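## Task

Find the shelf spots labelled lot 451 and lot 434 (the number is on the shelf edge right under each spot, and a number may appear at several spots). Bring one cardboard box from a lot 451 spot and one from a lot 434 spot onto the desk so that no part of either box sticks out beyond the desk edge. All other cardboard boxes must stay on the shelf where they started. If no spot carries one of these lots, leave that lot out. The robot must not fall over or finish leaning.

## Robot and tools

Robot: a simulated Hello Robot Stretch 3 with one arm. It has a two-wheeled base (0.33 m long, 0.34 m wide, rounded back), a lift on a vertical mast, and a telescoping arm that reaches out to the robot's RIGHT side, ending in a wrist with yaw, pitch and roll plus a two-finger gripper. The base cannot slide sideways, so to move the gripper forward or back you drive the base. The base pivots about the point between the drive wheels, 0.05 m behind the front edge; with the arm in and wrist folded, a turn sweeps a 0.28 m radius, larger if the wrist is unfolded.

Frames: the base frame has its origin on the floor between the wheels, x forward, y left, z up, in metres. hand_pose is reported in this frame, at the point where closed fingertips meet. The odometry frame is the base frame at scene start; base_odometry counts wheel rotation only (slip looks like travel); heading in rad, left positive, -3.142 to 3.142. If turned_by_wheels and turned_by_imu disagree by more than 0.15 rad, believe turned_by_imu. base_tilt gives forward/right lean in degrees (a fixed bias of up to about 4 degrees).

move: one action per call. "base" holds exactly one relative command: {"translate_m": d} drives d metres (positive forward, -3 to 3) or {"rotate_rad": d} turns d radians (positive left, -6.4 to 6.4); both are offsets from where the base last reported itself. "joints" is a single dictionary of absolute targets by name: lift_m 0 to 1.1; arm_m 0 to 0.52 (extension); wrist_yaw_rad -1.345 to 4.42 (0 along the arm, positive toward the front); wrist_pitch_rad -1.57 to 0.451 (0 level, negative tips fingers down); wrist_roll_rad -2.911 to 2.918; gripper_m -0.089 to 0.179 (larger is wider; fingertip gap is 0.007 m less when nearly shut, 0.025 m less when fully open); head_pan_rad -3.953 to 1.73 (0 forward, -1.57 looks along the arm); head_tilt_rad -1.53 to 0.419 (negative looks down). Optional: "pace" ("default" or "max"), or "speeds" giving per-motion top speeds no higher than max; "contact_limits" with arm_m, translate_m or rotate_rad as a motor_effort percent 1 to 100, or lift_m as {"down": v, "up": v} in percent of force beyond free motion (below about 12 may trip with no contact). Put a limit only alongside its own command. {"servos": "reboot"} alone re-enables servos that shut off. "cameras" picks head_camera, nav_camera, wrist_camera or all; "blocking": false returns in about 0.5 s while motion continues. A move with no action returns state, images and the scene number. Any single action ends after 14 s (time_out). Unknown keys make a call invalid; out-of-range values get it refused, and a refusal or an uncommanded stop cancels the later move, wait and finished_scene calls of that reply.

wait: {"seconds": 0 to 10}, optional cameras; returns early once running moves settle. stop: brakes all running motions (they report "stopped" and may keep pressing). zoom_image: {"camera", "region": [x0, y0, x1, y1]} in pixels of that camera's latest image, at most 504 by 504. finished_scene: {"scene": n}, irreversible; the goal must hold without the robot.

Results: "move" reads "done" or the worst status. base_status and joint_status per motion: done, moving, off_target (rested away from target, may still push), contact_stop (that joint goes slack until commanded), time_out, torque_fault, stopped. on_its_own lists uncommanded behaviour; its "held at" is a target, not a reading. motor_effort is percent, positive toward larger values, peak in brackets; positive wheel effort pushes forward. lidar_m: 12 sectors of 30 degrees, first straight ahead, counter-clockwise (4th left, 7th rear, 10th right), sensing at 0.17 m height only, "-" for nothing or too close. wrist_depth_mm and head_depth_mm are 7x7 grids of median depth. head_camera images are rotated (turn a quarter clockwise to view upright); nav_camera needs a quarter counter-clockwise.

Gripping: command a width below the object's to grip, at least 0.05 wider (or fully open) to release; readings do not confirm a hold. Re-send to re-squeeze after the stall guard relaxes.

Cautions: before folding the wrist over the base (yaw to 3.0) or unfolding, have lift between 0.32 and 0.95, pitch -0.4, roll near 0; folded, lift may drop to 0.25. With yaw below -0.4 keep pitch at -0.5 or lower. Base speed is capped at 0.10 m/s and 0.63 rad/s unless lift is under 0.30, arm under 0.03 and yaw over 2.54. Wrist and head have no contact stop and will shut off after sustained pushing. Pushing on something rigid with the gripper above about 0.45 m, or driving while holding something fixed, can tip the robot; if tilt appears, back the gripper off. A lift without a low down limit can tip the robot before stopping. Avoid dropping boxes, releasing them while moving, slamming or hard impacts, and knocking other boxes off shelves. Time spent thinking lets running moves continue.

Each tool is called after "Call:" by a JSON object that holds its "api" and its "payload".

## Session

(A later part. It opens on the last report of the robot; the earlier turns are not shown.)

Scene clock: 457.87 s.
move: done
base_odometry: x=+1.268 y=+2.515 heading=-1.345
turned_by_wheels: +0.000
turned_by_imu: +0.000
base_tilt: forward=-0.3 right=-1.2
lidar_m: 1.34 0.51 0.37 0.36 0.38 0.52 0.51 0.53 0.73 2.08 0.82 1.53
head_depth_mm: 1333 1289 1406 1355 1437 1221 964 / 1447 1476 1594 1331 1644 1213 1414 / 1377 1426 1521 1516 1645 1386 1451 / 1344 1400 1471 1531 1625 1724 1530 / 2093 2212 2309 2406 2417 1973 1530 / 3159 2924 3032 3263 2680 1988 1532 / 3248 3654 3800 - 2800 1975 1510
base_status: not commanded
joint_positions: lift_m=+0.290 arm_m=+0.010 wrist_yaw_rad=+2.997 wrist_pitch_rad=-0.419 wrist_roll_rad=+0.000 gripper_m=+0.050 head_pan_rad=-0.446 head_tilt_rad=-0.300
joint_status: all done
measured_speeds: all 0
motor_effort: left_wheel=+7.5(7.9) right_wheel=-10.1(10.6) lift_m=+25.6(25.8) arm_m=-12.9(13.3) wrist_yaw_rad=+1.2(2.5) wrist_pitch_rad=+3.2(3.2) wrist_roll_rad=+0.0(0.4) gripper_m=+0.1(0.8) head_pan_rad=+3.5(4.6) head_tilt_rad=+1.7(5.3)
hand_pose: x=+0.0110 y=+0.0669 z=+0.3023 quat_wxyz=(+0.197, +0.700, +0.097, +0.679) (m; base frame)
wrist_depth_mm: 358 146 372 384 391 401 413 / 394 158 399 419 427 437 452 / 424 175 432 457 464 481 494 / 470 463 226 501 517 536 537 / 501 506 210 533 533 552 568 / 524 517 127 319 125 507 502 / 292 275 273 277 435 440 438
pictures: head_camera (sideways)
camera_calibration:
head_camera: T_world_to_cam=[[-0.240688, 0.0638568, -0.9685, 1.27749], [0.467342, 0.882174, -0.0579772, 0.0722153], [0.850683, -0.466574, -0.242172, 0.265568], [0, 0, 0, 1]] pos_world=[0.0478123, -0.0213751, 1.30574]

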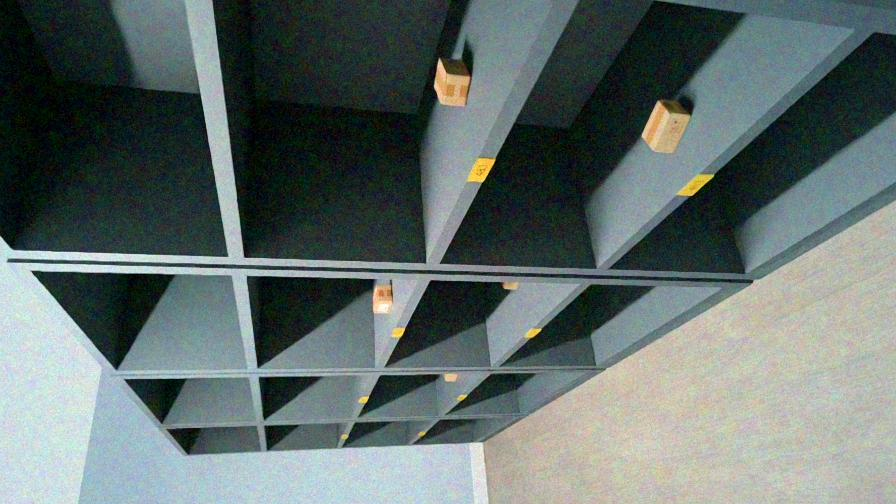

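Call:
{"api": "move", "payload": {"base": {"translate_m": 0.9}, "pace": "max", "joints": {"head_pan_rad": -0.8, "head_tilt_rad": -0.35}, "cameras": ["nav_camera","head_camera"]}}

Call:
{"api": "zoom_image", "payload": {"camera": "head_camera", "region": [330, 0, 830, 500]}}

Call:
{"api": "move", "payload": {"joints": {"head_pan_rad": -0.4, "head_tilt_rad": -0.35}, "cameras": ["head_camera"]}}

Call:
{"api": "zoom_image", "payload": {"camera": "head_camera", "region": [200, 200, 500, 500]}}

Scene clock: 474.17 s.
move: done
base_odometry: x=+1.469 y=+1.638 heading=-1.345
turned_by_wheels: +0.000
turned_by_imu: +0.000
base_tilt: forward=-0.3 right=-1.3
lidar_m: 1.30 0.49 0.36 0.35 0.37 0.51 1.40 1.46 0.75 1.11 0.82 1.57
head_depth_mm: 802 859 990 1021 797 1136 883 / 710 756 835 897 969 1070 914 / 709 742 776 827 881 945 1003 / 1331 1343 1459 1071 1471 1072 1297 / 1466 1507 1639 1234 1466 1566 1376 / 1433 1485 1589 1600 1545 1673 1412 / 1314 1354 1435 1510 1602 1699 1444
base_status: done
joint_positions: lift_m=+0.290 arm_m=+0.010 wrist_yaw_rad=+2.998 wrist_pitch_rad=-0.419 wrist_roll_rad=+0.000 gripper_m=+0.050 head_pan_rad=-0.800 head_tilt_rad=-0.350
joint_status: all done
measured_speeds: all 0
motor_effort: left_wheel=+6.4(13.3) right_wheel=+1.0(14.1) lift_m=+24.4(25.3) arm_m=-9.3(13.2) wrist_yaw_rad=+1.7(3.4) wrist_pitch_rad=+3.1(3.3) wrist_roll_rad=+0.2(0.3) gripper_m=+0.2(0.9) head_pan_rad=+3.9(4.2) head_tilt_rad=-3.3(7.1)
hand_pose: x=+0.0110 y=+0.0669 z=+0.3024 quat_wxyz=(+0.197, +0.700, +0.097, +0.679) (m; base frame)
wrist_depth_mm: 351 146 361 370 380 389 398 / 379 158 391 405 415 422 437 / 417 175 420 443 456 465 483 / 456 450 227 488 505 520 534 / 491 499 211 521 519 549 567 / 524 520 126 321 125 508 501 / 291 274 272 278 429 442 436
pictures: head_camera (sideways), nav_camera (sideways)
camera_calibration:
head_camera: T_world_to_cam=[[-0.237445, 0.17813, -0.954929, 1.25977], [0.742018, 0.667694, -0.0599541, 0.073132], [0.62692, -0.72281, -0.290716, 0.330133], [0, 0, 0, 1]] pos_world=[0.0378927, -0.0346089, 1.30335]
nav_camera: T_world_to_cam=[[0.233949, -0.21648, 0.947842, -1.192], [-0.706792, -0.707304, 0.0129096, 0.0376549], [0.667618, -0.672947, -0.318479, 0.363669], [0, 0, 0, 1]] pos_world=[0.06269, 0.0133193, 1.24516]

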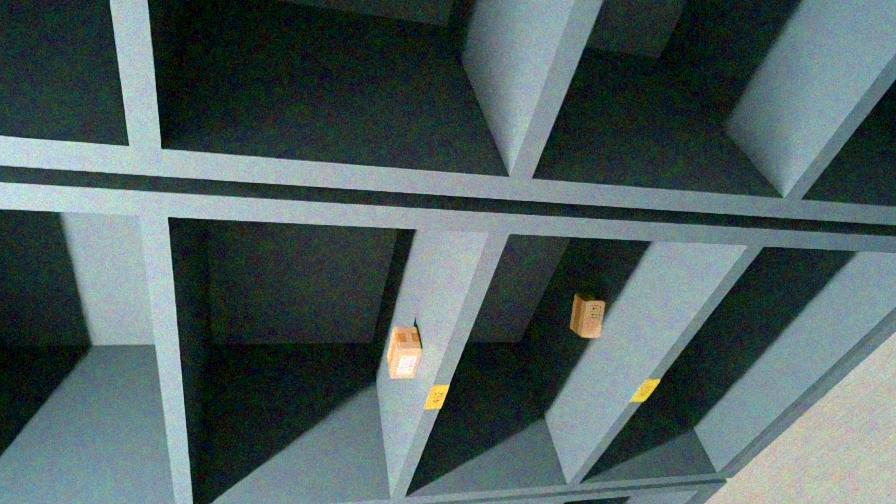

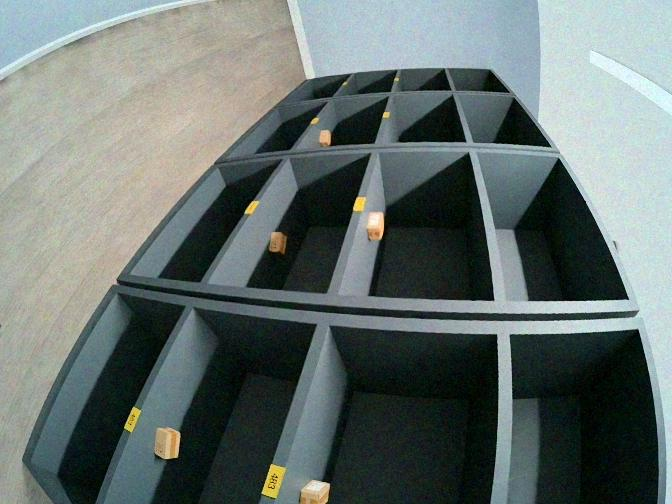

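Scaled by 1.008 from the camera's 896x504 image, which has a finer 1280x720 frame.

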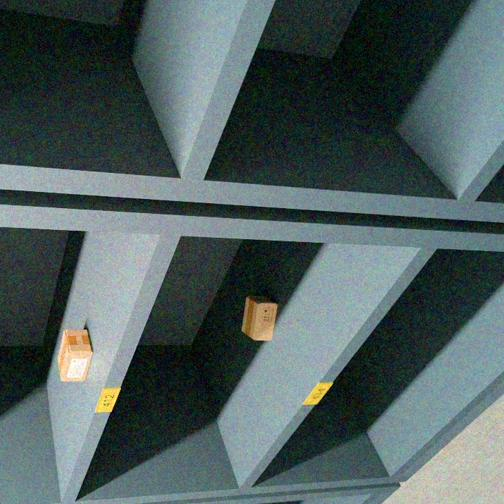

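Scene clock: 474.97 s.
move: done
base_odometry: x=+1.469 y=+1.638 heading=-1.345
turned_by_wheels: +0.000
turned_by_imu: +0.000
base_tilt: forward=-0.3 right=-1.2
lidar_m: 1.30 0.49 0.36 0.35 0.36 0.50 1.40 1.46 0.74 1.11 0.82 1.57
head_depth_mm: 1443 1417 1517 1129 1523 1138 1282 / 1411 1455 1608 1373 1584 1294 1401 / 1356 1415 1527 1620 1656 1772 1432 / 1881 2225 2040 2126 1817 1785 1462 / 2851 2246 2364 2505 2539 1857 1459 / 2856 2960 3141 3339 2585 1850 1448 / 2728 2867 2990 3186 2538 1844 1453
base_status: not commanded
joint_positions: lift_m=+0.290 arm_m=+0.010 wrist_yaw_rad=+2.998 wrist_pitch_rad=-0.419 wrist_roll_rad=+0.000 gripper_m=+0.050 head_pan_rad=-0.387 head_tilt_rad=-0.350
joint_status: all done
measured_speeds: all 0
motor_effort: left_wheel=+6.5(6.9) right_wheel=+0.8(1.5) lift_m=+23.9(24.4) arm_m=-9.4(9.9) wrist_yaw_rad=+1.9(2.8) wrist_pitch_rad=+3.2(3.2) wrist_roll_rad=+0.0(0.3) gripper_m=+0.6(0.9) head_pan_rad=+1.7(4.9) head_tilt_rad=-2.9(6.7)
hand_pose: x=+0.0110 y=+0.0669 z=+0.3024 quat_wxyz=(+0.197, +0.700, +0.097, +0.679) (m; base frame)
wrist_depth_mm: 350 146 361 370 380 388 399 / 380 158 392 404 410 426 430 / 414 175 422 443 453 468 481 / 455 452 226 494 504 519 539 / 490 498 211 521 521 552 557 / 518 519 127 319 125 508 499 / 292 273 274 279 433 444 440
pictures: head_camera (sideways)
camera_calibration:
head_camera: T_world_to_cam=[[-0.288963, 0.0678756, -0.954931, 1.26007], [0.411645, 0.909372, -0.0599266, 0.0751725], [0.86432, -0.410409, -0.290715, 0.328704], [0, 0, 0, 1]] pos_world=[0.0490638, -0.0189847, 1.30335]

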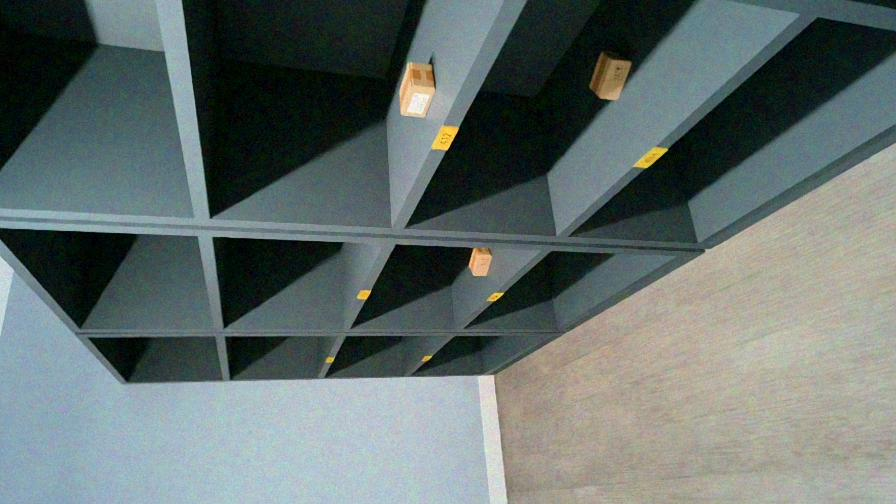

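Scaled by 1.680 from the camera's 896x504 image, which has a finer 1280x720 frame.

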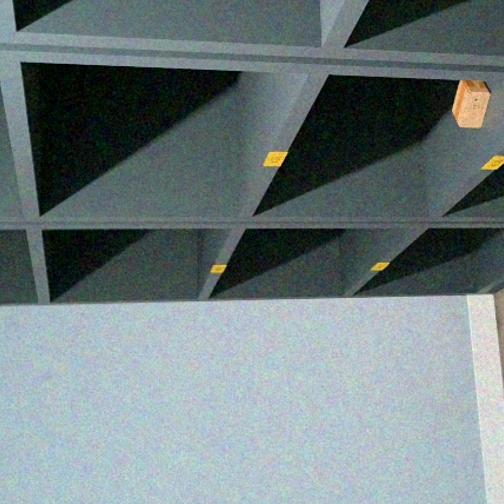

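Unit 2: 412, 40x/408. Continue.

Call:
{"api": "zoom_image", "payload": {"camera": "head_camera", "region": [580, 110, 720, 210]}}

Call:
{"api": "move", "payload": {"base": {"translate_m": 0.9}, "pace": "max", "joints": {"head_pan_rad": -0.8, "head_tilt_rad": -0.35}, "cameras": ["head_camera"]}}

Call:
{"api": "zoom_image", "payload": {"camera": "head_camera", "region": [400, 300, 700, 500]}}

Call:
{"api": "move", "payload": {"joints": {"head_pan_rad": -0.4, "head_tilt_rad": -0.35}, "cameras": ["head_camera"]}}

Call:
{"api": "zoom_image", "payload": {"camera": "head_camera", "region": [300, 200, 500, 400]}}

Scaled by 3.600 from the camera's 896x504 image, which has a finer 1280x720 frame.

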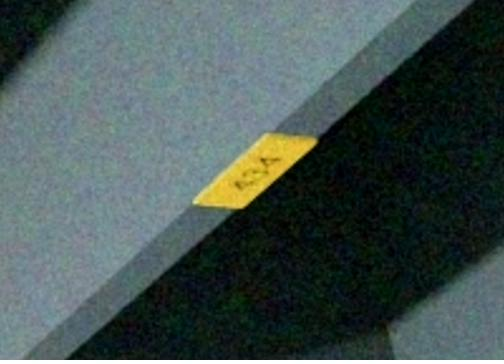

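Scene clock: 487.87 s.
move: done
base_odometry: x=+1.671 y=+0.761 heading=-1.345
turned_by_wheels: +0.000
turned_by_imu: +0.001
base_tilt: forward=-0.3 right=-1.3
lidar_m: 1.25 0.47 0.35 0.34 0.35 0.49 1.40 1.41 0.73 1.12 0.85 1.61
head_depth_mm: 881 938 1068 1096 801 1141 885 / 775 811 907 955 1067 1122 941 / 724 759 817 854 926 1006 1087 / 1341 1069 1481 976 1321 1040 1113 / 1498 1533 1664 1308 1539 1562 1367 / 1476 1522 1615 1665 1541 1737 1443 / 1363 1391 1490 1555 1649 1722 1450
base_status: done
joint_positions: lift_m=+0.290 arm_m=+0.010 wrist_yaw_rad=+2.998 wrist_pitch_rad=-0.419 wrist_roll_rad=+0.000 gripper_m=+0.050 head_pan_rad=-0.800 head_tilt_rad=-0.350
joint_status: all done
measured_speeds: all 0
motor_effort: left_wheel=+6.8(13.1) right_wheel=+0.8(14.4) lift_m=+27.5(31.6) arm_m=-3.2(7.3) wrist_yaw_rad=+1.5(2.8) wrist_pitch_rad=+3.1(3.3) wrist_roll_rad=+0.0(0.4) gripper_m=+0.3(0.9) head_pan_rad=+3.2(4.0) head_tilt_rad=-1.5(4.3)
hand_pose: x=+0.0109 y=+0.0669 z=+0.3024 quat_wxyz=(+0.197, +0.700, +0.097, +0.679) (m; base frame)
wrist_depth_mm: 340 146 349 364 370 376 388 / 365 158 381 394 399 412 419 / 402 175 410 432 441 454 469 / 441 435 227 474 493 505 521 / 483 486 211 507 508 542 552 / 511 513 127 318 125 511 503 / 291 275 273 279 432 439 441
pictures: head_camera (sideways)
camera_calibration:
head_camera: T_world_to_cam=[[-0.237445, 0.17813, -0.954929, 1.25977], [0.742018, 0.667694, -0.0599541, 0.073132], [0.62692, -0.72281, -0.290716, 0.330133], [0, 0, 0, 1]] pos_world=[0.0378927, -0.0346089, 1.30335]

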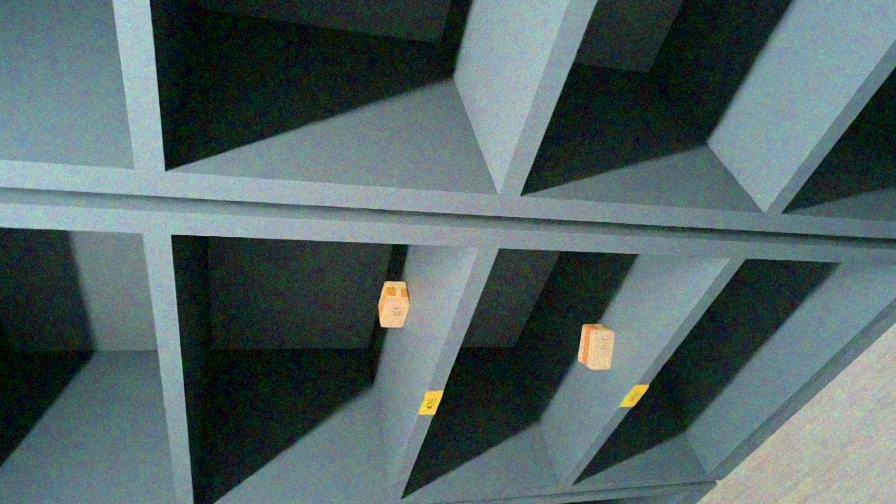

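Scaled by 1.680 from the camera's 896x504 image, which has a finer 1280x720 frame.

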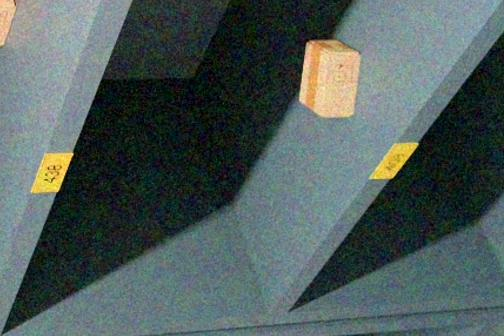

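Scene clock: 488.67 s.
move: done
base_odometry: x=+1.671 y=+0.761 heading=-1.345
turned_by_wheels: +0.000
turned_by_imu: +0.000
base_tilt: forward=-0.3 right=-1.1
lidar_m: 1.25 0.47 0.35 0.34 0.35 0.49 1.41 1.41 0.74 1.12 0.86 1.61
head_depth_mm: 1463 1447 1548 1127 1519 1131 1024 / 1444 1524 1655 1544 1591 1289 1388 / 1394 1444 1565 1670 1671 1777 1433 / 1876 2277 2032 2160 1837 1797 1464 / 2155 2248 2374 2512 2576 1879 1459 / 2083 2184 2308 2446 2512 1860 1443 / 2017 2099 2212 2337 2423 1841 1449
base_status: not commanded
joint_positions: lift_m=+0.290 arm_m=+0.010 wrist_yaw_rad=+2.998 wrist_pitch_rad=-0.419 wrist_roll_rad=+0.000 gripper_m=+0.050 head_pan_rad=-0.387 head_tilt_rad=-0.350
joint_status: all done
measured_speeds: all 0
motor_effort: left_wheel=+6.5(6.9) right_wheel=+0.9(1.6) lift_m=+26.0(28.0) arm_m=-3.4(4.0) wrist_yaw_rad=+2.1(3.2) wrist_pitch_rad=+3.2(3.2) wrist_roll_rad=-0.3(0.3) gripper_m=+0.4(0.8) head_pan_rad=+1.5(6.9) head_tilt_rad=-1.4(2.6)
hand_pose: x=+0.0109 y=+0.0669 z=+0.3024 quat_wxyz=(+0.197, +0.700, +0.097, +0.679) (m; base frame)
wrist_depth_mm: 341 146 352 362 371 377 389 / 369 158 378 394 402 411 419 / 400 175 407 430 441 447 465 / 439 442 227 473 490 504 522 / 484 485 210 504 507 537 549 / 507 516 127 320 125 504 503 / 291 277 273 279 431 439 438
pictures: head_camera (sideways)
camera_calibration:
head_camera: T_world_to_cam=[[-0.288963, 0.0678756, -0.954931, 1.26007], [0.411645, 0.909372, -0.0599266, 0.0751725], [0.86432, -0.410409, -0.290715, 0.328704], [0, 0, 0, 1]] pos_world=[0.0490638, -0.0189847, 1.30335]

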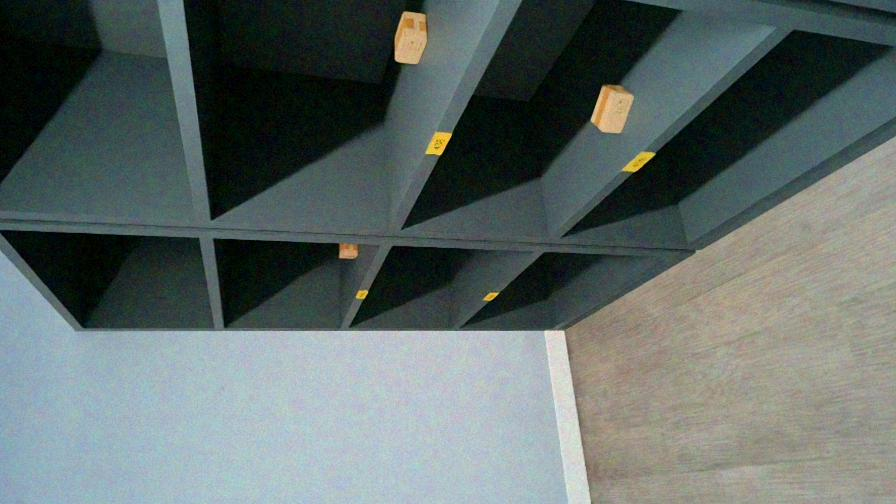

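Scaled by 2.520 from the camera's 896x504 image, which has a finer 1280x720 frame.

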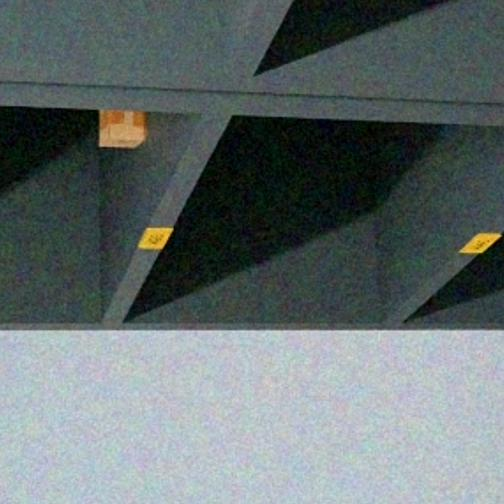

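Call:
{"api": "move", "payload": {"joints": {"head_pan_rad": -1.6, "head_tilt_rad": -0.5, "lift_m": 0.6}, "cameras": ["head_camera"]}}

Call:
{"api": "zoom_image", "payload": {"camera": "head_camera", "region": [450, 100, 850, 450]}}

Scene clock: 506.33 s.
move: done
base_odometry: x=+1.671 y=+0.761 heading=-1.345
turned_by_wheels: +0.000
turned_by_imu: +0.000
base_tilt: forward=-0.3 right=-1.2
lidar_m: 1.25 0.47 0.35 0.34 0.35 0.49 1.41 1.41 0.74 1.12 0.85 1.61
head_depth_mm: 744 822 810 741 820 885 1045 / 864 998 1060 833 1106 960 1073 / 896 998 1057 823 1240 986 1224 / 922 999 1059 812 1229 979 1233 / 915 992 1056 799 1217 972 1224 / 918 986 1047 756 1212 964 1215 / 917 988 1051 781 1202 961 1207
base_status: not commanded
joint_positions: lift_m=+0.600 arm_m=+0.010 wrist_yaw_rad=+2.998 wrist_pitch_rad=-0.419 wrist_roll_rad=+0.000 gripper_m=+0.050 head_pan_rad=-1.601 head_tilt_rad=-0.501
joint_status: all done
measured_speeds: all 0
motor_effort: left_wheel=+6.6(7.1) right_wheel=+0.9(1.5) lift_m=+30.2(33.7) arm_m=+1.3(2.2) wrist_yaw_rad=+2.1(2.9) wrist_pitch_rad=+3.2(3.3) wrist_roll_rad=+0.1(0.3) gripper_m=+0.4(0.8) head_pan_rad=+3.6(5.8) head_tilt_rad=-2.2(8.4)
hand_pose: x=+0.0109 y=+0.0670 z=+0.6124 quat_wxyz=(+0.197, +0.700, +0.097, +0.679) (m; base frame)
wrist_depth_mm: 340 145 352 362 367 378 387 / 367 158 380 392 400 412 420 / 401 175 407 430 437 453 464 / 438 435 226 479 493 504 514 / 491 494 210 517 518 536 - / 534 540 126 - 124 - - / - 99 281 - 732 722 728
pictures: head_camera (sideways)
camera_calibration:
head_camera: T_world_to_cam=[[-0.0333574, 0.434569, -0.90002, 1.18679], [0.996185, -0.0582062, -0.065026, 0.0781752], [-0.0806451, -0.898756, -0.43097, 0.51697], [0, 0, 0, 1]] pos_world=[0.00340217, -0.046561, 1.29601]

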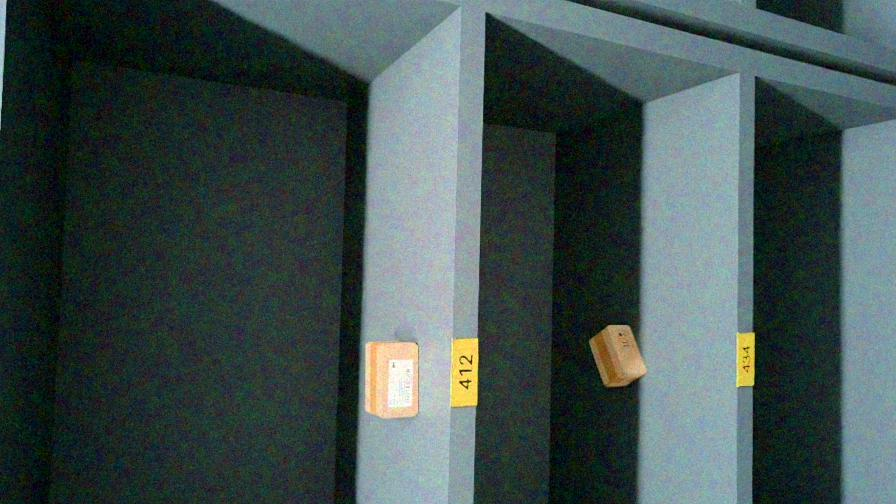

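Scaled by 1.260 from the camera's 896x504 image, which has a finer 1280x720 frame.

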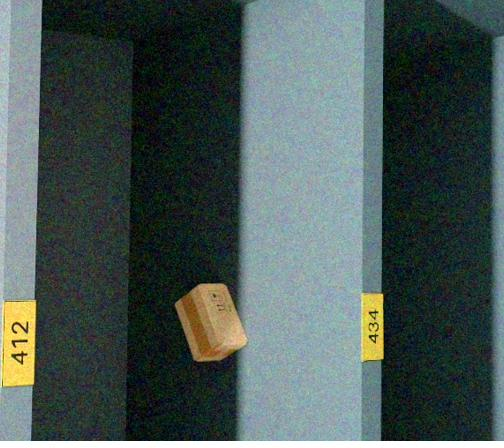

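Call:
{"api": "move", "payload": {"joints": {"wrist_yaw_rad": 0.0, "wrist_pitch_rad": -0.4, "gripper_m": 0.179, "lift_m": 0.63}, "base": {"translate_m": 0.1}}}

Call:
{"api": "move", "payload": {"joints": {"wrist_pitch_rad": -0.5, "arm_m": 0.2}, "cameras": ["wrist_camera"]}}

Scene clock: 521.67 s.
move: done
base_odometry: x=+1.694 y=+0.664 heading=-1.345
turned_by_wheels: +0.000
turned_by_imu: +0.000
base_tilt: forward=-0.2 right=-1.0
lidar_m: 1.24 0.47 0.35 0.34 0.35 0.49 1.40 1.50 0.78 1.12 0.80 1.53
head_depth_mm: 835 994 1054 790 1039 964 1050 / 864 996 1064 836 1244 992 1218 / 893 997 1062 823 1242 983 1235 / 920 995 1053 776 1230 977 1228 / 919 995 1050 765 1226 977 1225 / 917 988 1050 792 1221 969 1222 / 917 988 1051 784 1203 964 1212
base_status: done
joint_positions: lift_m=+0.630 arm_m=+0.010 wrist_yaw_rad=+0.003 wrist_pitch_rad=-0.419 wrist_roll_rad=+0.000 gripper_m=+0.179 head_pan_rad=-1.600 head_tilt_rad=-0.501
joint_status: all done
measured_speeds: all 0
motor_effort: left_wheel=+5.4(12.0) right_wheel=+4.9(7.5) lift_m=+29.3(33.5) arm_m=+5.4(6.4) wrist_yaw_rad=-3.6(6.7) wrist_pitch_rad=+3.1(5.2) wrist_roll_rad=-0.1(0.3) gripper_m=+0.4(85.4) head_pan_rad=+3.3(4.0) head_tilt_rad=+3.2(3.2)
hand_pose: x=-0.0208 y=-0.3792 z=+0.6424 quat_wxyz=(+0.692, +0.148, -0.691, -0.146) (m; base frame)
wrist_depth_mm: 496 - - - - - - / 503 - - 623 - - - / 496 507 508 474 493 491 482 / 551 - - - - 987 - / 606 146 - - - - - / - 140 - - - - - / 768 775 764 - - - 105
pictures: none

Scene clock: 524.30 s.
move: done
base_odometry: x=+1.694 y=+0.664 heading=-1.345
turned_by_wheels: +0.000
turned_by_imu: +0.000
base_tilt: forward=-0.2 right=-1.3
lidar_m: 1.24 0.47 0.35 0.34 0.35 0.49 1.40 1.49 0.78 1.12 0.80 1.52
head_depth_mm: 831 996 1054 789 1039 963 1051 / 857 1004 1069 836 1251 990 1214 / 888 999 1061 826 1235 985 462 / 918 1000 1057 777 1226 950 467 / 923 996 1058 763 1217 973 1138 / 919 994 1054 796 1212 972 1221 / 917 990 1049 784 1202 968 1214
base_status: not commanded
joint_positions: lift_m=+0.630 arm_m=+0.200 wrist_yaw_rad=+0.003 wrist_pitch_rad=-0.511 wrist_roll_rad=+0.000 gripper_m=+0.179 head_pan_rad=-1.600 head_tilt_rad=-0.500
joint_status: all done
measured_speeds: all 0
motor_effort: left_wheel=+5.1(6.0) right_wheel=+5.4(5.9) lift_m=+25.9(29.4) arm_m=+12.6(14.9) wrist_yaw_rad=-3.4(5.0) wrist_pitch_rad=+1.6(4.0) wrist_roll_rad=+0.0(0.3) gripper_m=+0.9(1.1) head_pan_rad=+3.7(4.0) head_tilt_rad=+3.6(4.9)
hand_pose: x=-0.0209 y=-0.5566 z=+0.6223 quat_wxyz=(+0.685, +0.180, -0.683, -0.178) (m; base frame)
wrist_depth_mm: 493 - - - - - 608 / 501 501 492 448 505 496 472 / 418 418 412 406 400 398 393 / 344 344 338 337 335 331 328 / 482 331 331 324 319 308 305 / - 126 - - - - - / - 641 - - - - 105
pictures: wrist_camera
camera_calibration:
wrist_camera: T_world_to_cam=[[-0.998892, -0.0372326, -0.0287822, -0.0170468], [-0.00259758, 0.65429, -0.756239, 0.867288], [0.0469887, -0.755327, -0.653662, 0.153514], [0, 0, 0, 1]] pos_world=[-0.0219885, -0.45214, 0.755733]

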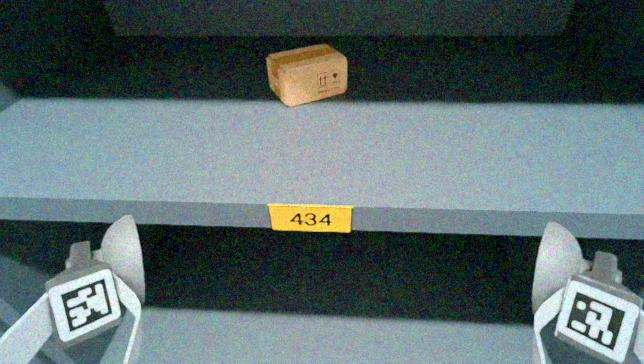

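Call:
{"api": "move", "payload": {"joints": {"arm_m": 0.05, "wrist_pitch_rad": -0.3, "wrist_yaw_rad": 0.36}, "base": {"rotate_rad": 0.17}}}

Call:
{"api": "move", "payload": {"base": {"translate_m": -0.4}}}

Call:
{"api": "move", "payload": {"base": {"rotate_rad": -0.17}}}

Call:
{"api": "move", "payload": {"base": {"translate_m": 0.36}, "joints": {"arm_m": 0.2}, "cameras": ["wrist_camera"]}}

Scene clock: 544.17 s.
move: done
base_odometry: x=+1.694 y=+0.664 heading=-1.175
turned_by_wheels: +0.170
turned_by_imu: +0.167
base_tilt: forward=-0.4 right=-1.2
lidar_m: 0.79 0.41 0.34 0.34 0.37 0.60 2.39 0.82 0.78 1.00 0.80 1.52
head_depth_mm: 822 963 1030 791 1212 966 1214 / 851 976 1050 782 1221 961 1245 / 875 995 1055 760 1247 955 1235 / 910 1005 1069 814 1225 980 1228 / 945 1023 1088 806 1223 975 1219 / 943 1030 1070 855 1161 1007 1212 / 780 841 874 841 956 976 1121
base_status: done
joint_positions: lift_m=+0.630 arm_m=+0.050 wrist_yaw_rad=+0.357 wrist_pitch_rad=-0.321 wrist_roll_rad=+0.000 gripper_m=+0.179 head_pan_rad=-1.600 head_tilt_rad=-0.500
joint_status: all done
measured_speeds: all 0
motor_effort: left_wheel=-7.5(11.7) right_wheel=+9.4(13.0) lift_m=+29.6(29.7) arm_m=-12.3(14.4) wrist_yaw_rad=+2.2(6.4) wrist_pitch_rad=+3.4(6.3) wrist_roll_rad=-0.3(0.3) gripper_m=+0.4(1.6) head_pan_rad=+3.4(3.9) head_tilt_rad=+3.7(4.9)
hand_pose: x=+0.0609 y=-0.4157 z=+0.6650 quat_wxyz=(+0.707, +0.235, -0.666, +0.013) (m; base frame)
wrist_depth_mm: - - 509 - - - - / - - 529 - - - - / - - 587 - - - 505 / - - - 524 478 475 470 / - - - - - 412 375 / 123 960 942 872 - - 345 / 811 842 866 805 - - 105
pictures: none

Scene clock: 549.30 s.
move: done
base_odometry: x=+1.539 y=+1.033 heading=-1.175
turned_by_wheels: +0.000
turned_by_imu: +0.000
base_tilt: forward=-0.4 right=-1.2
lidar_m: 0.96 0.50 0.41 0.41 0.45 0.72 2.00 1.12 0.60 0.60 1.02 1.07
head_depth_mm: 474 508 551 657 1153 969 854 / 484 515 563 612 669 780 868 / 860 928 988 682 1098 864 875 / 870 941 1010 714 1185 947 1141 / 888 956 1016 749 1208 944 1200 / 898 970 1034 743 1224 936 1220 / 912 987 1048 736 1203 929 1213
base_status: done
joint_positions: lift_m=+0.630 arm_m=+0.050 wrist_yaw_rad=+0.357 wrist_pitch_rad=-0.321 wrist_roll_rad=+0.000 gripper_m=+0.179 head_pan_rad=-1.600 head_tilt_rad=-0.500
joint_status: not commanded
measured_speeds: all 0
motor_effort: left_wheel=-4.2(12.5) right_wheel=-7.5(11.8) lift_m=+29.0(31.5) arm_m=-11.9(13.5) wrist_yaw_rad=+1.2(3.0) wrist_pitch_rad=+3.4(3.6) wrist_roll_rad=+0.1(0.4) gripper_m=+0.9(1.3) head_pan_rad=+2.8(3.8) head_tilt_rad=+1.8(3.8)
hand_pose: x=+0.0609 y=-0.4157 z=+0.6650 quat_wxyz=(+0.707, +0.235, -0.666, +0.013) (m; base frame)
wrist_depth_mm: - - - - - - - / - - - - - - - / - - - - - - - / - 823 542 486 477 475 472 / - 145 - - 400 382 378 / 123 140 - - - - - / 835 841 839 - - - 105
pictures: none

Scene clock: 550.53 s.
move: done
base_odometry: x=+1.539 y=+1.033 heading=-1.345
turned_by_wheels: -0.170
turned_by_imu: -0.167
base_tilt: forward=-0.3 right=-1.3
lidar_m: 1.51 0.57 0.42 0.41 0.43 0.59 1.70 1.12 1.08 0.60 1.09 1.02
head_depth_mm: 831 940 1011 739 1203 966 1182 / 538 928 1005 734 1200 960 1175 / 488 528 569 634 717 895 1147 / 649 675 583 633 858 821 857 / 855 927 995 707 1179 945 1164 / 858 928 997 700 1176 936 1152 / 852 930 982 694 1161 934 1151
base_status: done
joint_positions: lift_m=+0.630 arm_m=+0.050 wrist_yaw_rad=+0.357 wrist_pitch_rad=-0.321 wrist_roll_rad=+0.000 gripper_m=+0.179 head_pan_rad=-1.600 head_tilt_rad=-0.500
joint_status: not commanded
measured_speeds: all 0
motor_effort: left_wheel=+7.9(11.2) right_wheel=-9.8(13.0) lift_m=+27.6(29.0) arm_m=-12.0(12.6) wrist_yaw_rad=+2.0(3.3) wrist_pitch_rad=+3.4(3.5) wrist_roll_rad=+0.0(0.3) gripper_m=+0.6(1.2) head_pan_rad=+3.5(3.7) head_tilt_rad=+1.5(2.3)
hand_pose: x=+0.0609 y=-0.4157 z=+0.6650 quat_wxyz=(+0.707, +0.235, -0.666, +0.013) (m; base frame)
wrist_depth_mm: - - - - - - 240 / - - - - - 261 253 / - - 645 - - - 262 / - 540 482 482 476 452 277 / 817 - - 432 387 364 288 / 122 126 - - - - - / 840 828 - - - - 105
pictures: none

Scene clock: 555.27 s.
move: done
base_odometry: x=+1.620 y=+0.682 heading=-1.344
turned_by_wheels: +0.000
turned_by_imu: +0.000
base_tilt: forward=-0.2 right=-1.1
lidar_m: 1.49 0.57 0.42 0.40 0.42 0.58 1.67 1.44 0.71 1.05 0.76 1.52
head_depth_mm: 825 932 981 739 953 905 928 / 852 939 1011 730 1192 959 854 / 868 937 1010 724 1197 956 463 / 865 936 1006 713 1184 950 467 / 862 930 999 700 1179 945 575 / 861 930 995 699 1184 937 1157 / 858 926 983 692 1169 934 1147
base_status: done
joint_positions: lift_m=+0.630 arm_m=+0.200 wrist_yaw_rad=+0.357 wrist_pitch_rad=-0.321 wrist_roll_rad=+0.000 gripper_m=+0.179 head_pan_rad=-1.600 head_tilt_rad=-0.500
joint_status: all done
measured_speeds: all 0
motor_effort: left_wheel=+7.9(12.0) right_wheel=+1.5(10.3) lift_m=+25.8(28.5) arm_m=+12.4(14.9) wrist_yaw_rad=+1.7(3.5) wrist_pitch_rad=+3.4(3.5) wrist_roll_rad=-0.1(0.3) gripper_m=+0.4(1.2) head_pan_rad=+3.0(3.6) head_tilt_rad=-0.2(2.1)
hand_pose: x=+0.0609 y=-0.5657 z=+0.6650 quat_wxyz=(+0.707, +0.235, -0.666, +0.013) (m; base frame)
wrist_depth_mm: 385 472 - - - - - / 393 474 - - - - - / 401 485 - - - - - / 417 477 485 482 401 471 469 / 403 385 385 381 379 378 376 / - 140 327 317 318 314 313 / - - 722 282 270 260 105
pictures: wrist_camera
camera_calibration:
wrist_camera: T_world_to_cam=[[-0.922162, -0.386191, -0.0217612, -0.141162], [-0.175327, 0.467475, -0.866446, 0.883914], [0.344786, -0.795188, -0.498797, 0.0270507], [0, 0, 0, 1]] pos_world=[0.0154725, -0.446213, 0.776284]

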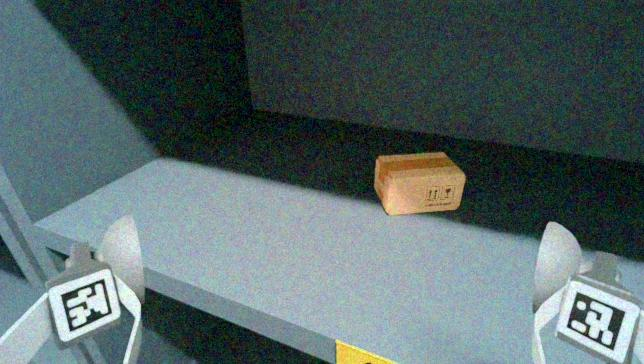

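Call:
{"api": "move", "payload": {"base": {"translate_m": -0.013}, "joints": {"lift_m": 0.535, "wrist_yaw_rad": 0.42}}}

Call:
{"api": "move", "payload": {"joints": {"arm_m": 0.36}, "contact_limits": {"arm_m": 30}, "cameras": ["wrist_camera"]}}

Scene clock: 570.77 s.
move: done
base_odometry: x=+1.617 y=+0.695 heading=-1.344
turned_by_wheels: +0.000
turned_by_imu: +0.000
base_tilt: forward=-0.2 right=-1.2
lidar_m: 1.49 0.56 0.42 0.40 0.42 0.58 1.67 1.43 0.70 1.05 0.77 1.52
head_depth_mm: 827 922 949 738 920 903 907 / 852 940 1010 731 1190 962 1150 / 869 937 1011 724 1188 958 850 / 865 938 1002 713 1182 950 841 / 865 932 1002 701 1179 940 834 / 858 931 998 695 1180 944 1131 / 857 932 985 692 1176 933 1156
base_status: done
joint_positions: lift_m=+0.535 arm_m=+0.200 wrist_yaw_rad=+0.417 wrist_pitch_rad=-0.320 wrist_roll_rad=+0.000 gripper_m=+0.179 head_pan_rad=-1.600 head_tilt_rad=-0.500
joint_status: all done
measured_speeds: all 0
motor_effort: left_wheel=-3.3(6.9) right_wheel=-8.8(12.7) lift_m=+23.3(27.6) arm_m=+10.9(12.1) wrist_yaw_rad=+2.5(4.8) wrist_pitch_rad=+3.3(3.4) wrist_roll_rad=-0.1(0.3) gripper_m=+0.6(1.2) head_pan_rad=+2.8(3.6) head_tilt_rad=-1.5(1.8)
hand_pose: x=+0.0739 y=-0.5604 z=+0.5701 quat_wxyz=(+0.707, +0.255, -0.659, +0.034) (m; base frame)
wrist_depth_mm: 379 463 - - - - - / 386 468 - 539 377 483 - / 381 396 397 394 358 361 381 / 416 329 294 291 288 288 287 / 453 146 271 241 231 230 228 / - 126 787 - 211 196 189 / 715 611 - - - 195 105
pictures: none

Scene clock: 573.20 s.
move: done
base_odometry: x=+1.617 y=+0.695 heading=-1.344
turned_by_wheels: +0.000
turned_by_imu: +0.000
base_tilt: forward=-0.3 right=-1.3
lidar_m: 1.48 0.57 0.42 0.40 0.42 0.58 1.68 1.43 0.70 1.05 0.77 1.52
head_depth_mm: 827 920 947 739 923 904 909 / 856 939 1010 731 1193 961 1153 / 867 936 1009 722 1194 956 588 / 864 939 1003 715 1183 908 1139 / 863 931 1002 701 1180 914 1161 / 863 927 999 695 1176 936 1162 / 854 928 989 696 1174 934 1150
base_status: not commanded
joint_positions: lift_m=+0.535 arm_m=+0.360 wrist_yaw_rad=+0.417 wrist_pitch_rad=-0.320 wrist_roll_rad=+0.000 gripper_m=+0.179 head_pan_rad=-1.600 head_tilt_rad=-0.500
joint_status: all done
measured_speeds: all 0
motor_effort: left_wheel=-3.7(4.1) right_wheel=-9.1(9.6) lift_m=+24.9(25.7) arm_m=+13.6(15.0) wrist_yaw_rad=+1.7(3.7) wrist_pitch_rad=+3.3(3.5) wrist_roll_rad=-0.1(0.3) gripper_m=+0.8(1.4) head_pan_rad=+3.5(3.5) head_tilt_rad=-2.0(2.5)
contact_limits: arm_m 30 (drawing in: default 31, maximum 55; extending or still: default 40, maximum 69)
hand_pose: x=+0.0739 y=-0.7204 z=+0.5701 quat_wxyz=(+0.707, +0.255, -0.659, +0.034) (m; base frame)
wrist_depth_mm: 372 462 - - - - - / 384 472 - - - - - / 375 397 395 390 255 385 357 / 299 293 293 276 224 272 285 / 234 233 233 230 229 228 227 / 123 144 193 191 190 190 189 / 156 164 164 168 163 162 107
pictures: wrist_camera
camera_calibration:
wrist_camera: T_world_to_cam=[[-0.897565, -0.440343, -0.0217686, -0.231833], [-0.202624, 0.455859, -0.866681, 0.870047], [0.391561, -0.773492, -0.498387, -0.135884], [0, 0, 0, 1]] pos_world=[0.0214134, -0.603809, 0.681284]

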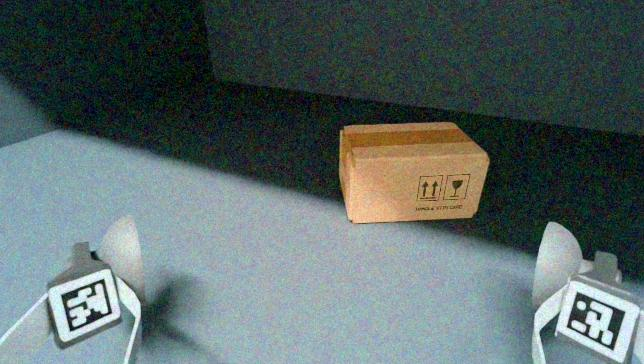

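Call:
{"api": "move", "payload": {"joints": {"arm_m": 0.475}, "contact_limits": {"arm_m": 30}, "cameras": ["wrist_camera"]}}

Scene clock: 583.37 s.
move: done
base_odometry: x=+1.617 y=+0.695 heading=-1.344
turned_by_wheels: +0.000
turned_by_imu: +0.000
base_tilt: forward=-0.3 right=-1.2
lidar_m: 1.49 0.57 0.42 0.40 0.42 0.58 1.68 1.43 0.70 1.05 0.77 1.51
head_depth_mm: 829 915 948 741 920 904 912 / 857 940 1009 729 1190 962 1147 / 862 937 1009 722 1188 759 585 / 863 931 1006 715 1185 768 1174 / 861 930 998 699 1181 888 1165 / 857 927 1002 696 1179 937 1160 / 856 926 987 691 1182 930 1153
base_status: not commanded
joint_positions: lift_m=+0.535 arm_m=+0.475 wrist_yaw_rad=+0.417 wrist_pitch_rad=-0.320 wrist_roll_rad=+0.000 gripper_m=+0.179 head_pan_rad=-1.600 head_tilt_rad=-0.500
joint_status: all done
measured_speeds: all 0
motor_effort: left_wheel=-2.9(4.1) right_wheel=-8.9(9.8) lift_m=+30.9(31.3) arm_m=+13.2(15.2) wrist_yaw_rad=+3.6(3.6) wrist_pitch_rad=+3.3(3.4) wrist_roll_rad=+0.1(0.3) gripper_m=+0.7(1.2) head_pan_rad=+3.1(3.3) head_tilt_rad=-3.0(4.2)
contact_limits: arm_m 30 (drawing in: default 31, maximum 55; extending or still: default 40, maximum 69)
hand_pose: x=+0.0739 y=-0.8354 z=+0.5701 quat_wxyz=(+0.707, +0.255, -0.659, +0.034) (m; base frame)
wrist_depth_mm: 373 440 - - - - - / 380 461 - - - - - / 373 394 394 366 341 - - / 296 293 291 290 285 286 271 / 234 232 214 150 150 228 226 / 123 144 135 133 133 189 188 / 155 165 155 142 148 162 107
pictures: wrist_camera
camera_calibration:
wrist_camera: T_world_to_cam=[[-0.897565, -0.440343, -0.0217686, -0.282473], [-0.202624, 0.455859, -0.866681, 0.92247], [0.391561, -0.773492, -0.498387, -0.224835], [0, 0, 0, 1]] pos_world=[0.0214134, -0.718809, 0.681284]

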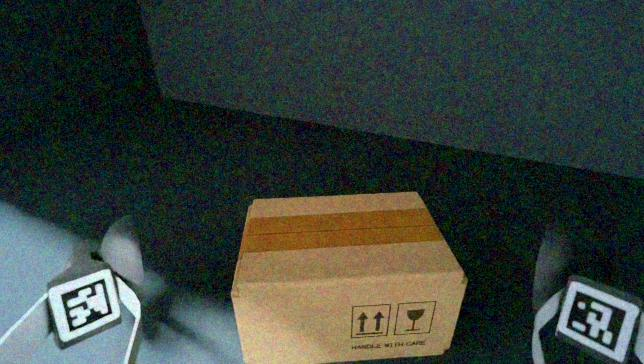

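Call:
{"api": "move", "payload": {"joints": {"gripper_m": 0.05}}}

Call:
{"api": "move", "payload": {"joints": {"gripper_m": 0.03}, "cameras": ["wrist_camera"]}}

Call:
{"api": "move", "payload": {"joints": {"lift_m": 0.6}, "cameras": ["wrist_camera"]}}

Scene clock: 592.43 s.
move: done
base_odometry: x=+1.617 y=+0.695 heading=-1.344
turned_by_wheels: +0.000
turned_by_imu: +0.000
base_tilt: forward=-0.3 right=-1.1
lidar_m: 1.49 0.57 0.42 0.40 0.42 0.58 1.67 1.43 0.70 1.05 0.77 1.52
head_depth_mm: 833 920 951 740 922 906 905 / 857 940 1009 729 1188 960 1149 / 869 936 1011 723 1188 761 585 / 867 936 1005 713 1186 765 1166 / 861 931 1000 701 1188 887 1166 / 859 929 999 696 1182 935 1156 / 860 926 987 691 1176 933 1157
base_status: not commanded
joint_positions: lift_m=+0.535 arm_m=+0.475 wrist_yaw_rad=+0.418 wrist_pitch_rad=-0.318 wrist_roll_rad=+0.000 gripper_m=+0.051 head_pan_rad=-1.600 head_tilt_rad=-0.500
joint_status: all done
measured_speeds: all 0
motor_effort: left_wheel=-3.6(4.1) right_wheel=-8.7(9.5) lift_m=+29.7(31.6) arm_m=+13.5(13.8) wrist_yaw_rad=+0.7(3.1) wrist_pitch_rad=+2.8(3.5) wrist_roll_rad=-0.2(0.3) gripper_m=-16.3(90.3) head_pan_rad=+2.3(3.3) head_tilt_rad=-3.8(5.4)
contact_limits: arm_m 30 (drawing in: default 31, maximum 55; extending or still: default 40, maximum 69)
hand_pose: x=+0.0744 y=-0.8355 z=+0.5707 quat_wxyz=(+0.707, +0.255, -0.659, +0.035) (m; base frame)
wrist_depth_mm: 370 436 - - - - - / 381 460 - - - - - / 375 401 397 372 343 - - / 298 297 293 292 290 291 273 / 235 234 152 152 151 229 228 / 195 194 136 136 135 178 190 / 171 156 155 152 155 125 167
pictures: none

Scene clock: 593.17 s.
move: done
base_odometry: x=+1.617 y=+0.695 heading=-1.344
turned_by_wheels: +0.000
turned_by_imu: +0.000
base_tilt: forward=-0.3 right=-1.3
lidar_m: 1.49 0.56 0.42 0.40 0.42 0.58 1.67 1.43 0.70 1.06 0.77 1.51
head_depth_mm: 830 922 952 738 919 904 908 / 858 939 1008 731 1190 962 1151 / 866 936 1008 724 1190 761 587 / 862 939 1005 714 1191 765 1170 / 860 929 1006 701 1184 885 1161 / 860 930 997 696 1180 936 1160 / 857 928 986 691 1170 930 1153
base_status: not commanded
joint_positions: lift_m=+0.535 arm_m=+0.475 wrist_yaw_rad=+0.418 wrist_pitch_rad=-0.317 wrist_roll_rad=+0.000 gripper_m=+0.031 head_pan_rad=-1.600 head_tilt_rad=-0.500
joint_status: all done
measured_speeds: all 0
motor_effort: left_wheel=-3.2(3.9) right_wheel=-9.1(9.3) lift_m=+29.3(30.5) arm_m=+13.4(13.6) wrist_yaw_rad=-0.6(2.2) wrist_pitch_rad=+2.5(2.9) wrist_roll_rad=-0.1(0.3) gripper_m=-22.8(90.1) head_pan_rad=+2.3(3.0) head_tilt_rad=-5.0(5.2)
contact_limits: arm_m 30 (drawing in: default 31, maximum 55; extending or still: default 40, maximum 69)
hand_pose: x=+0.0744 y=-0.8356 z=+0.5710 quat_wxyz=(+0.707, +0.254, -0.659, +0.036) (m; base frame)
wrist_depth_mm: 372 437 - - - - - / 383 457 - - - - - / 380 401 398 371 345 - - / 300 295 294 292 290 290 274 / 235 235 153 152 151 230 227 / 195 194 135 136 135 183 189 / 171 156 156 153 154 125 168
pictures: wrist_camera
camera_calibration:
wrist_camera: T_world_to_cam=[[-0.896869, -0.441769, -0.0215638, -0.283421], [-0.202165, 0.452819, -0.86838, 0.92177], [0.393388, -0.774464, -0.49543, -0.227388], [0, 0, 0, 1]] pos_world=[0.0216104, -0.718706, 0.681681]

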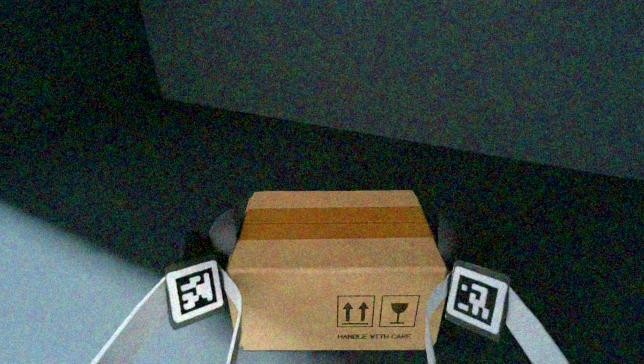

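Scene clock: 594.60 s.
move: done
base_odometry: x=+1.617 y=+0.695 heading=-1.344
turned_by_wheels: +0.000
turned_by_imu: +0.000
base_tilt: forward=-0.4 right=-1.2
lidar_m: 1.49 0.56 0.42 0.40 0.42 0.58 1.68 1.42 0.70 1.05 0.77 1.52
head_depth_mm: 832 921 951 740 923 905 912 / 859 940 1008 731 1194 960 1082 / 867 938 1003 721 1193 670 533 / 864 938 1005 715 1187 860 1167 / 862 934 1001 700 1182 912 1160 / 861 929 994 697 1177 936 1161 / 858 927 985 690 1177 930 1154
base_status: not commanded
joint_positions: lift_m=+0.600 arm_m=+0.475 wrist_yaw_rad=+0.418 wrist_pitch_rad=-0.323 wrist_roll_rad=+0.000 gripper_m=+0.034 head_pan_rad=-1.600 head_tilt_rad=-0.500
joint_status: all done
measured_speeds: all 0
motor_effort: left_wheel=-3.5(4.0) right_wheel=-8.8(9.2) lift_m=+31.6(33.6) arm_m=+13.3(13.6) wrist_yaw_rad=+1.0(1.9) wrist_pitch_rad=+3.7(3.9) wrist_roll_rad=-0.2(0.3) gripper_m=-9.7(23.1) head_pan_rad=+2.7(3.1) head_tilt_rad=-4.4(5.0)
contact_limits: arm_m 30 (drawing in: default 31, maximum 55; extending or still: default 40, maximum 69)
hand_pose: x=+0.0741 y=-0.8351 z=+0.6346 quat_wxyz=(+0.707, +0.256, -0.659, +0.034) (m; base frame)
wrist_depth_mm: 372 436 - - - - - / 385 456 - - - - - / 398 477 - - - - - / 397 419 419 396 373 - - / 335 335 153 154 153 326 311 / 278 278 137 137 135 255 272 / 243 224 157 153 154 221 233
pictures: wrist_camera
camera_calibration:
wrist_camera: T_world_to_cam=[[-0.89691, -0.441673, -0.0218494, -0.281793], [-0.20422, 0.457525, -0.865428, 0.978972], [0.392232, -0.771749, -0.500557, -0.189761], [0, 0, 0, 1]] pos_world=[0.0216131, -0.718812, 0.746086]

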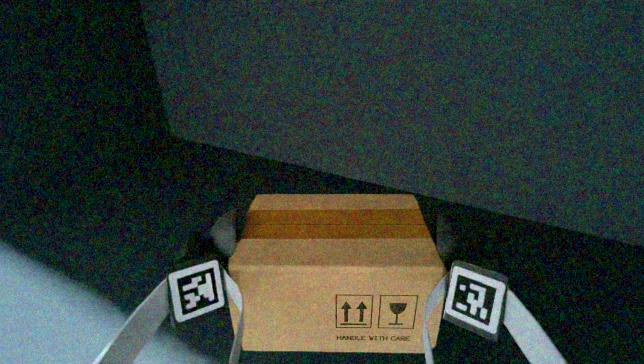

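Call:
{"api": "move", "payload": {"joints": {"arm_m": 0.01}}}

Call:
{"api": "move", "payload": {"joints": {"wrist_yaw_rad": 1.57, "head_pan_rad": 0.0, "head_tilt_rad": -0.3}, "speeds": {"wrist_yaw_rad": 0.8}}}

Call:
{"api": "move", "payload": {"base": {"translate_m": -0.9}}}

Call:
{"api": "move", "payload": {"base": {"translate_m": -0.85}, "joints": {"lift_m": 0.88}, "cameras": ["wrist_camera","nav_camera"]}}

Scene clock: 623.13 s.
move: done
base_odometry: x=+1.617 y=+0.695 heading=-1.344
turned_by_wheels: +0.000
turned_by_imu: +0.000
base_tilt: forward=-0.4 right=-1.2
lidar_m: 1.49 0.56 0.42 0.40 0.42 0.58 1.68 1.42 0.70 1.05 0.77 1.52
head_depth_mm: 830 920 946 740 924 902 912 / 856 939 1012 732 1194 962 1151 / 864 939 1002 723 1183 957 1173 / 864 936 1010 712 1184 951 1171 / 865 932 1003 702 1180 944 1167 / 858 928 997 696 1176 939 1154 / 857 928 988 693 1171 935 1150
base_status: not commanded
joint_positions: lift_m=+0.600 arm_m=+0.010 wrist_yaw_rad=+0.418 wrist_pitch_rad=-0.323 wrist_roll_rad=+0.000 gripper_m=+0.034 head_pan_rad=-1.600 head_tilt_rad=-0.500
joint_status: all done
measured_speeds: all 0
motor_effort: left_wheel=-3.9(4.0) right_wheel=-8.5(9.6) lift_m=+30.7(32.0) arm_m=-12.2(14.6) wrist_yaw_rad=+1.7(2.3) wrist_pitch_rad=+3.7(3.9) wrist_roll_rad=-0.3(0.3) gripper_m=-9.8(10.4) head_pan_rad=+2.1(3.2) head_tilt_rad=-4.8(5.0)
hand_pose: x=+0.0741 y=-0.3701 z=+0.6345 quat_wxyz=(+0.707, +0.256, -0.659, +0.034) (m; base frame)
wrist_depth_mm: - 501 - - - - - / - 530 - - - - - / - 608 529 529 521 516 515 / - - 499 458 417 414 411 / - - 152 154 153 359 342 / 981 - 137 137 135 - - / 870 814 153 152 149 - -
pictures: none

Scene clock: 625.40 s.
move: done
base_odometry: x=+1.617 y=+0.695 heading=-1.344
turned_by_wheels: +0.000
turned_by_imu: +0.000
base_tilt: forward=-0.4 right=-1.2
lidar_m: 1.49 0.56 0.42 0.40 0.42 0.58 1.67 1.42 0.70 1.05 0.77 1.52
head_depth_mm: 2047 2125 2227 2354 1943 1645 1528 / 2078 2192 2234 2370 2468 2040 1566 / 2081 2173 2267 2378 2503 2026 1545 / 2069 2181 2270 2404 2501 2015 1533 / 2089 2173 2293 2407 2514 2000 1520 / 1605 1649 1705 1751 1803 1829 1520 / 1114 1117 1144 1162 1196 1224 1251
base_status: not commanded
joint_positions: lift_m=+0.600 arm_m=+0.010 wrist_yaw_rad=+1.567 wrist_pitch_rad=-0.323 wrist_roll_rad=+0.000 gripper_m=+0.034 head_pan_rad=+0.008 head_tilt_rad=-0.300
joint_status: all done
measured_speeds: translate_m=+0.000 rotate_rad=+0.000 lift_m=+0.000 arm_m=+0.000 wrist_yaw_rad=+0.000 wrist_pitch_rad=+0.000 wrist_roll_rad=+0.000 head_pan_rad=-0.024 head_tilt_rad=+0.000
motor_effort: left_wheel=-3.6(3.9) right_wheel=-8.6(9.8) lift_m=+30.0(31.5) arm_m=-10.4(13.0) wrist_yaw_rad=+2.1(5.3) wrist_pitch_rad=+3.7(3.9) wrist_roll_rad=-0.1(0.4) gripper_m=-9.4(10.2) head_pan_rad=-3.3(4.9) head_tilt_rad=+4.9(7.8)
hand_pose: x=+0.2140 y=-0.1560 z=+0.6345 quat_wxyz=(+0.575, +0.573, -0.414, +0.412) (m; base frame)
wrist_depth_mm: - - - - - - - / - - - - - - 823 / - - - - - - - / - - - - - - - / - - 153 154 153 - - / - - 137 137 135 - - / - 790 154 153 154 761 -
pictures: none

Scene clock: 635.53 s.
move: done
base_odometry: x=+1.415 y=+1.571 heading=-1.344
turned_by_wheels: +0.000
turned_by_imu: +0.000
base_tilt: forward=-0.3 right=-1.0
lidar_m: 1.53 0.58 0.43 0.42 0.43 0.60 1.45 1.52 0.71 1.04 0.73 1.49
head_depth_mm: 2484 2091 2201 2272 1827 1581 1528 / 2836 2932 3057 2417 2438 2032 1547 / 2845 2986 3172 3269 2860 2020 1547 / 2875 3010 3135 3309 2887 1998 1545 / 2799 2960 3052 3186 2819 1983 1535 / 1728 1756 1814 1867 1935 1819 1524 / 1173 1191 1208 1229 1258 1291 1320
base_status: done
joint_positions: lift_m=+0.600 arm_m=+0.010 wrist_yaw_rad=+1.567 wrist_pitch_rad=-0.323 wrist_roll_rad=+0.000 gripper_m=+0.034 head_pan_rad=+0.000 head_tilt_rad=-0.300
joint_status: not commanded
measured_speeds: all 0
motor_effort: left_wheel=-0.4(10.3) right_wheel=-10.9(14.4) lift_m=+29.5(31.1) arm_m=-3.1(11.0) wrist_yaw_rad=+2.3(4.1) wrist_pitch_rad=+3.9(3.9) wrist_roll_rad=-0.1(0.4) gripper_m=-9.3(10.3) head_pan_rad=-2.9(3.9) head_tilt_rad=+3.7(6.1)
hand_pose: x=+0.2140 y=-0.1560 z=+0.6345 quat_wxyz=(+0.575, +0.573, -0.414, +0.412) (m; base frame)
wrist_depth_mm: - - - - - - - / - - - - - - - / - - - - - - - / - - - - - - - / - - 153 154 154 - - / - 827 137 137 136 - - / - 788 155 153 154 787 -
pictures: none

Scene clock: 645.17 s.
move: done
base_odometry: x=+1.224 y=+2.400 heading=-1.344
turned_by_wheels: +0.000
turned_by_imu: +0.000
base_tilt: forward=-0.3 right=-1.2
lidar_m: 1.58 0.60 0.44 0.43 0.45 0.62 0.61 0.64 0.88 2.52 0.71 1.40
head_depth_mm: 2457 1986 2084 2216 1876 1755 1485 / 3078 2844 2900 2745 2334 2051 1552 / 3075 3731 3920 - 2909 2011 1547 / 3082 3668 - - 2888 2005 1539 / 2839 3545 3772 3783 2893 1986 1532 / 1776 1822 1865 1919 1983 1838 1525 / 1204 1223 1240 1269 1290 1322 1346
base_status: done
joint_positions: lift_m=+0.880 arm_m=+0.010 wrist_yaw_rad=+1.567 wrist_pitch_rad=-0.323 wrist_roll_rad=+0.000 gripper_m=+0.034 head_pan_rad=+0.000 head_tilt_rad=-0.300
joint_status: all done
measured_speeds: all 0
motor_effort: left_wheel=-6.4(9.9) right_wheel=-5.4(14.9) lift_m=+23.7(34.0) arm_m=+5.1(5.1) wrist_yaw_rad=+1.5(3.8) wrist_pitch_rad=+3.8(4.0) wrist_roll_rad=-0.1(0.3) gripper_m=-9.1(10.4) head_pan_rad=-2.6(3.9) head_tilt_rad=+1.5(3.5)
hand_pose: x=+0.2140 y=-0.1560 z=+0.9145 quat_wxyz=(+0.575, +0.573, -0.414, +0.412) (m; base frame)
wrist_depth_mm: - - - - - - - / - - - - - - - / - - - - - - - / - - - - - - - / - - 153 154 153 - - / - - 137 137 136 - - / - - 157 153 154 - -
pictures: nav_camera (sideways), wrist_camera
camera_calibration:
nav_camera: T_world_to_cam=[[0.269895, 0.0170577, 0.962739, -1.21172], [0.0143282, -0.999804, 0.0136977, 0.0322099], [0.962783, 0.0100974, -0.270086, 0.298888], [0, 0, 0, 1]] pos_world=[0.0388099, 0.0498547, 1.24685]
wrist_camera: T_world_to_cam=[[0.0352157, -0.999141, -0.0218481, -0.136776], [-0.501281, 0.00125292, -0.865284, 0.931278], [0.864568, 0.0414236, -0.500806, 0.445592], [0, 0, 0, 1]] pos_world=[0.0864047, -0.156283, 1.02599]

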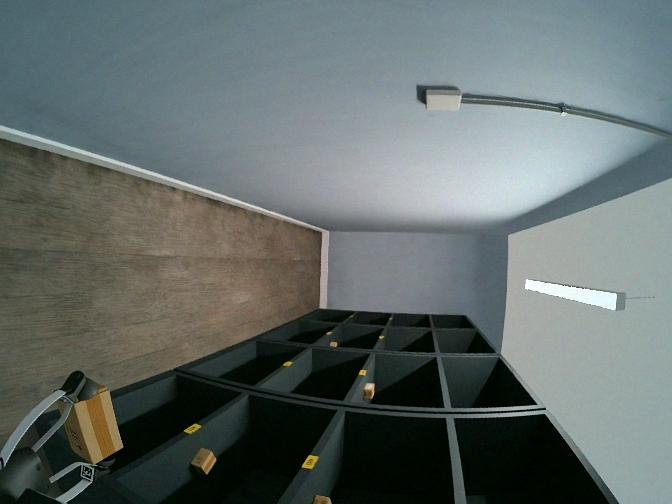

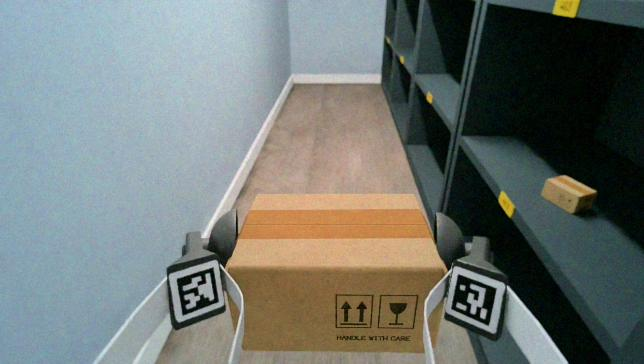

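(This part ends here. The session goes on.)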